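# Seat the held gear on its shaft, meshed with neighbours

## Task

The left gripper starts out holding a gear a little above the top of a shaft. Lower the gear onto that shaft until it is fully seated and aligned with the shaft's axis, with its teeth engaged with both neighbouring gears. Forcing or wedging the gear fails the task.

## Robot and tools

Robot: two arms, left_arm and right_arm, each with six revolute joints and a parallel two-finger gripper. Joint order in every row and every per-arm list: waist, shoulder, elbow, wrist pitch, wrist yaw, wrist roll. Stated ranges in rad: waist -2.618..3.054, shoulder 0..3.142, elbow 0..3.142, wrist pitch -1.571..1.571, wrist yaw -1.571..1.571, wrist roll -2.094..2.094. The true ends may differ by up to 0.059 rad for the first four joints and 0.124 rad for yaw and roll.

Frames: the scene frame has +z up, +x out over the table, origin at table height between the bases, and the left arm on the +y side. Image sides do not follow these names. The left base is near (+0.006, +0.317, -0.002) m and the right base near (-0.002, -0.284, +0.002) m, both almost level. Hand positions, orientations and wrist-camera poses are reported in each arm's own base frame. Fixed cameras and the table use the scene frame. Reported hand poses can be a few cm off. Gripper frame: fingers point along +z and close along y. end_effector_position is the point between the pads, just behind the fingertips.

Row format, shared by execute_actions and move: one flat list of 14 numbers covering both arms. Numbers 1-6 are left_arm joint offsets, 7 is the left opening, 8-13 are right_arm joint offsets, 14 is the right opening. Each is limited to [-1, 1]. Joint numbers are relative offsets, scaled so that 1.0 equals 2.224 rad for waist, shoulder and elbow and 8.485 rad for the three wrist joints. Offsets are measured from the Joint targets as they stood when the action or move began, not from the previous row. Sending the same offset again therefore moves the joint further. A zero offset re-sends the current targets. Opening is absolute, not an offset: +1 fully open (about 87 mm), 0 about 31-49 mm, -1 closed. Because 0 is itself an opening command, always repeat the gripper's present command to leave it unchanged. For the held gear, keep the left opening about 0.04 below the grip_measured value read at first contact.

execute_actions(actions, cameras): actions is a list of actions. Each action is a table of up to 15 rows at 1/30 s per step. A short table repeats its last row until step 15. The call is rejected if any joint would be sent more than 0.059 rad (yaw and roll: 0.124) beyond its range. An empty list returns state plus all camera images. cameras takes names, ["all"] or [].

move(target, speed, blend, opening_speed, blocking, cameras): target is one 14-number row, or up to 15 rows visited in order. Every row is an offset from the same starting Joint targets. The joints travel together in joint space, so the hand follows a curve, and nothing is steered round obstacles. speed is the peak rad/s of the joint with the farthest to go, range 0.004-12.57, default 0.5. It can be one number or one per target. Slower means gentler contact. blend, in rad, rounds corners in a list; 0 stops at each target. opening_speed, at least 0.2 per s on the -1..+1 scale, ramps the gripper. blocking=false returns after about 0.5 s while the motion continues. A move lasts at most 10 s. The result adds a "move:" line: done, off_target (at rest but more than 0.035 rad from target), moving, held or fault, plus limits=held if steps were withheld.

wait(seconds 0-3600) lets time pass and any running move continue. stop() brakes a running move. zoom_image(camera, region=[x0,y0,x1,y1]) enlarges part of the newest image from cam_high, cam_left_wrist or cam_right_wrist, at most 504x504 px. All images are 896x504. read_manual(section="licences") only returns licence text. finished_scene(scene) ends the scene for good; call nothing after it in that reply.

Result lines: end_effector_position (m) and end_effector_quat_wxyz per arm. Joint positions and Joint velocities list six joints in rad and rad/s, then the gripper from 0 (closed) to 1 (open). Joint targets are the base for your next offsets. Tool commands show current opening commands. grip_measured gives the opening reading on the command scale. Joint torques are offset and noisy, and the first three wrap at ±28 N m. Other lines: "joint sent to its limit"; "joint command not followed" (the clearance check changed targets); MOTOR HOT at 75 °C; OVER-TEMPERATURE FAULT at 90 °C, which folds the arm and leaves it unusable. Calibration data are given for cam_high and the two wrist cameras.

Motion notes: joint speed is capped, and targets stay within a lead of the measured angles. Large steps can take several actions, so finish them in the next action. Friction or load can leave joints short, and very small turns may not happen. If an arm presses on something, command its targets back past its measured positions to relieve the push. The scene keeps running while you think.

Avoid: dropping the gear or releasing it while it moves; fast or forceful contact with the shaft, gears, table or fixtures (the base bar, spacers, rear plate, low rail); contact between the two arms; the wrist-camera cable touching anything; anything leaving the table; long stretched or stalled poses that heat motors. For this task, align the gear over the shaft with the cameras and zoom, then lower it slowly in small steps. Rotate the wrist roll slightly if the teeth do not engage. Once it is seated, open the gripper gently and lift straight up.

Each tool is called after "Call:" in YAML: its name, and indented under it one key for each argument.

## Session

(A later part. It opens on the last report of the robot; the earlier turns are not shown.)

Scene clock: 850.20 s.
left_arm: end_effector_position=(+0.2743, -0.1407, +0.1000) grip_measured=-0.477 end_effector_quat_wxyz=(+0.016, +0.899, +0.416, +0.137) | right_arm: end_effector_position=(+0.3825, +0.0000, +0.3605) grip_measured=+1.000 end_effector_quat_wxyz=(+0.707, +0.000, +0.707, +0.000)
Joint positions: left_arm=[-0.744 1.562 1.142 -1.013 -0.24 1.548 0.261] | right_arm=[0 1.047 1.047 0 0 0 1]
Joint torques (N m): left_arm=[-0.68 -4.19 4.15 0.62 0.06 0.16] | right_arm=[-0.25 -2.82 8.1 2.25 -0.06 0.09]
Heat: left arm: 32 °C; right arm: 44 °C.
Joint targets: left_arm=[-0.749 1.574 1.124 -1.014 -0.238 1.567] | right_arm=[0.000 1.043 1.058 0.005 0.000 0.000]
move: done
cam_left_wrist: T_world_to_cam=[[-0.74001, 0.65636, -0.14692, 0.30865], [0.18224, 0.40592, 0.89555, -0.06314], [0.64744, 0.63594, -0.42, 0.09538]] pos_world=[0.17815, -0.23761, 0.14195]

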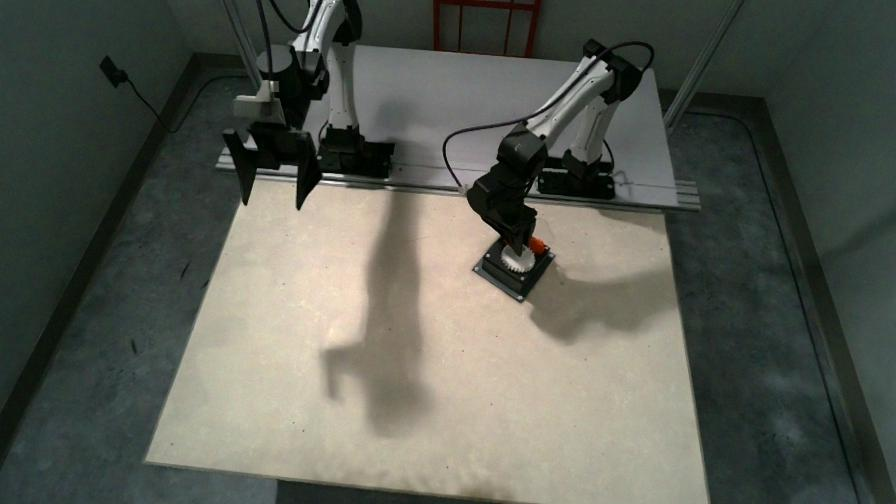

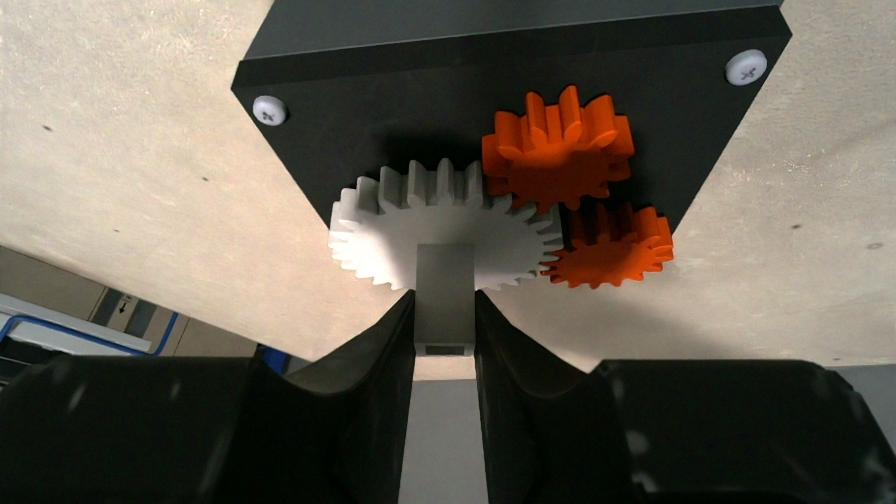

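Call:
move:
  target: [0,0,-0.008,0.0021,0,-0.003,-1,0,0,0,0,0,0,1]
  speed: 0.05

Call:
move:
  target: [0,0,0.006,0,0,0,-0.1,0,0,0,0,0,0,1]
  opening_speed: 0.5
  cameras: ["cam_high","cam_left_wrist"]

Call:
zoom_image:
  camera: "cam_left_wrist"
  region: [310, 60, 690, 370]

Call:
zoom_image:
  camera: "cam_high"
  region: [468, 228, 560, 310]

Scene clock: 858.20 s.
left_arm: end_effector_position=(+0.2740, -0.1405, +0.0993) grip_measured=-0.477 end_effector_quat_wxyz=(+0.014, +0.900, +0.413, +0.140) | right_arm: end_effector_position=(+0.3825, +0.0000, +0.3605) grip_measured=+1.000 end_effector_quat_wxyz=(+0.707, +0.000, +0.707, +0.000)
Joint positions: left_arm=[-0.749 1.562 1.137 -1.01 -0.249 1.548 0.261] | right_arm=[0 1.047 1.047 0 0 0 1]
Joint torques (N m): left_arm=[-0.09 -4.19 3.17 0.74 0.16 -0.12] | right_arm=[-0.25 -2.82 8.1 2.25 -0.06 0.1]
Heat: left arm: 32 °C; right arm: 44 °C.
Joint targets: left_arm=[-0.749 1.574 1.107 -0.996 -0.238 1.541] | right_arm=[0.000 1.043 1.058 0.005 0.000 0.000]
move: done

Scene clock: 860.37 s.
left_arm: end_effector_position=(+0.2732, -0.1401, +0.0972) grip_measured=-0.101 end_effector_quat_wxyz=(+0.012, +0.900, +0.413, +0.139) | right_arm: end_effector_position=(+0.3825, +0.0000, +0.3605) grip_measured=+1.000 end_effector_quat_wxyz=(+0.707, +0.000, +0.707, +0.000)
Joint positions: left_arm=[-0.749 1.563 1.13 -1.006 -0.248 1.548 0.45] | right_arm=[0 1.047 1.047 0 0 0 1]
Joint torques (N m): left_arm=[-0.12 -4.26 4.66 0.69 0.15 -0.11] | right_arm=[-0.24 -2.81 8.09 2.25 -0.06 0.09]
Heat: left arm: 32 °C; right arm: 44 °C.
Joint targets: left_arm=[-0.749 1.574 1.120 -0.996 -0.238 1.541] | right_arm=[0.000 1.043 1.058 0.005 0.000 0.000]
move: done
cam_left_wrist: T_world_to_cam=[[-0.73679, 0.6612, -0.14124, 0.30615], [0.18314, 0.39626, 0.89969, -0.06267], [0.65084, 0.63702, -0.41305, 0.09308]] pos_world=[0.17646, -0.23688, 0.13807]

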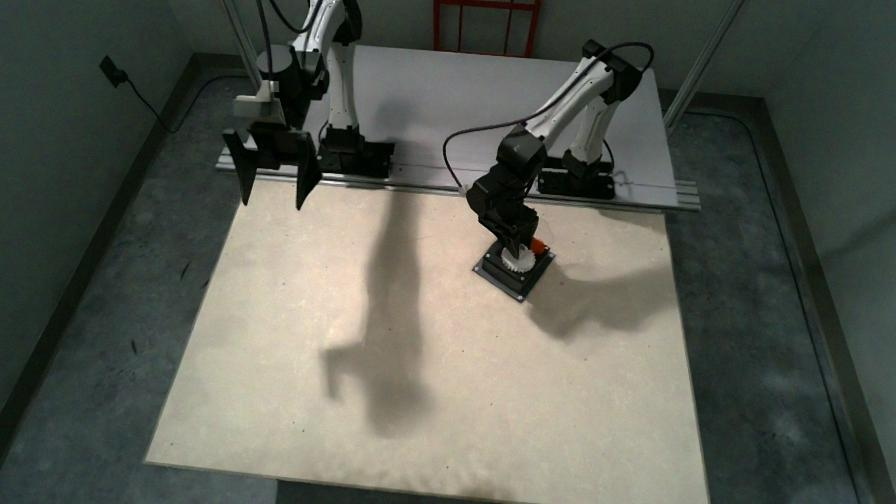

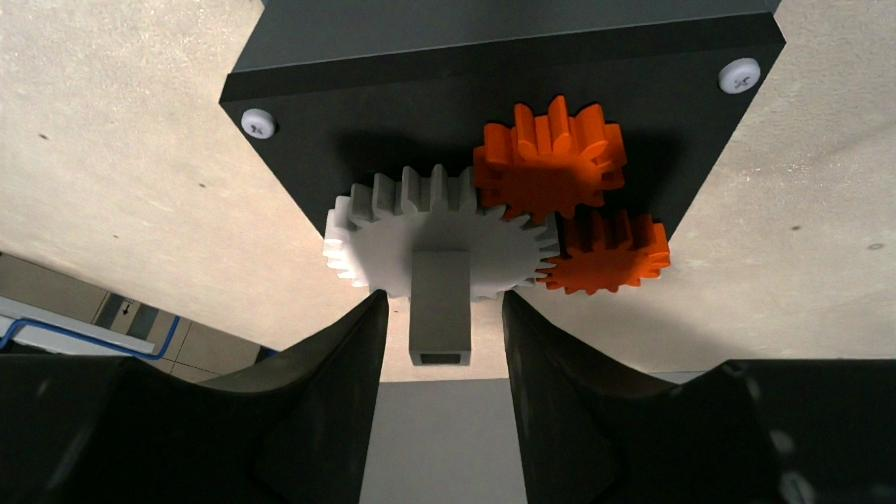

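Scaled by 1.326 from the camera's image (finer frame: 1280x720).

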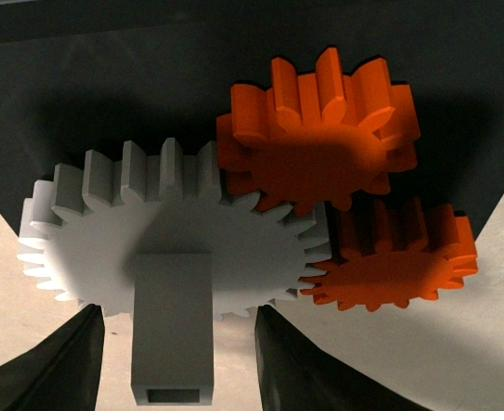

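Scaled by 5.478 from the camera's image (finer frame: 1280x720).

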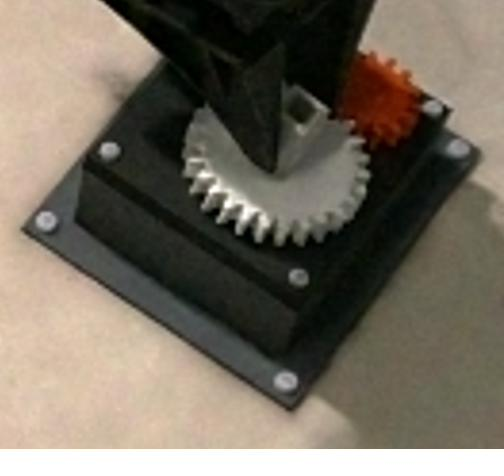

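Call:
move:
  target:
    - [0,0,0,0,0,0,0.2,0,0,0,0,0,0,1]
    - [0.01,0,0.12,-0.03,0,0,0.2,0,0,0,0,0,0,1]
  speed: 0.25
  opening_speed: 0.6
  cameras: ["cam_high","cam_left_wrist"]

Call:
zoom_image:
  camera: "cam_left_wrist"
  region: [300, 60, 760, 450]

Call:
zoom_image:
  camera: "cam_high"
  region: [468, 228, 560, 310]

Scene clock: 869.47 s.
left_arm: end_effector_position=(+0.2794, -0.1410, +0.1560) grip_measured=+0.200 end_effector_quat_wxyz=(+0.015, +0.897, +0.419, +0.141) | right_arm: end_effector_position=(+0.3825, +0.0000, +0.3605) grip_measured=+1.000 end_effector_quat_wxyz=(+0.707, +0.000, +0.707, +0.000)
Joint positions: left_arm=[-0.737 1.563 1.364 -1.232 -0.247 1.548 0.6] | right_arm=[0 1.047 1.047 0 0 0 1]
Joint torques (N m): left_arm=[0.75 -4.3 7.35 0.46 0.11 -0.11] | right_arm=[-0.25 -2.81 8.1 2.25 -0.06 0.09]
Heat: left arm: 32 °C; right arm: 44 °C.
Joint targets: left_arm=[-0.727 1.574 1.387 -1.250 -0.238 1.541] | right_arm=[0.000 1.043 1.058 0.005 0.000 0.000]
move: done
cam_left_wrist: T_world_to_cam=[[-0.744, 0.6514, -0.1488, 0.32151], [0.17342, 0.40331, 0.89848, -0.11257], [0.64528, 0.64266, -0.41303, 0.11617]] pos_world=[0.18376, -0.23869, 0.19697]

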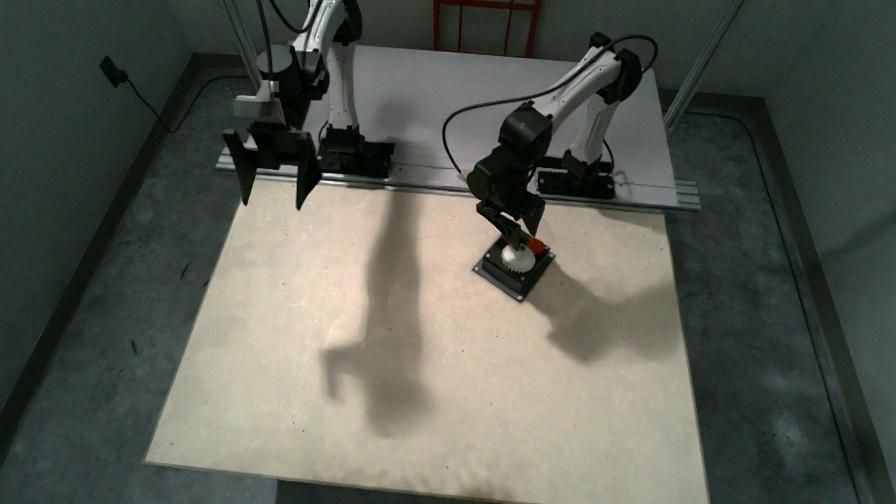

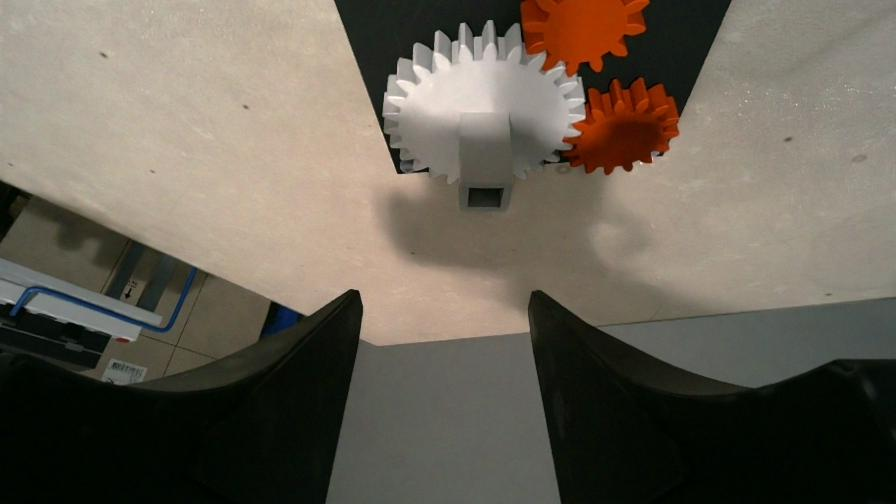

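Scaled by 1.096 from the camera's image (finer frame: 1280x720).

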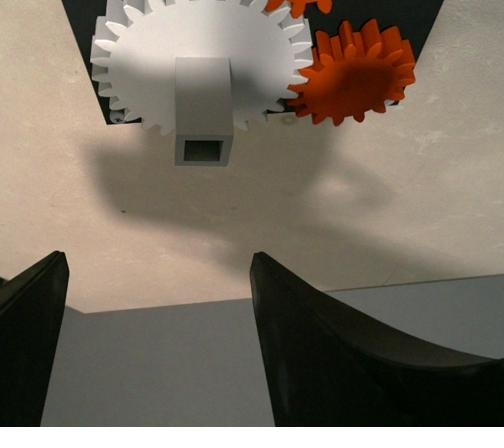

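Scaled by 5.478 from the camera's image (finer frame: 1280x720).

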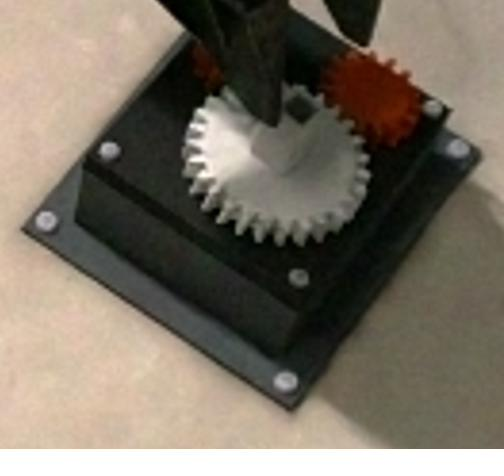

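Call:
finished_scene:
  scene: 2

The scene is finished: the task was done.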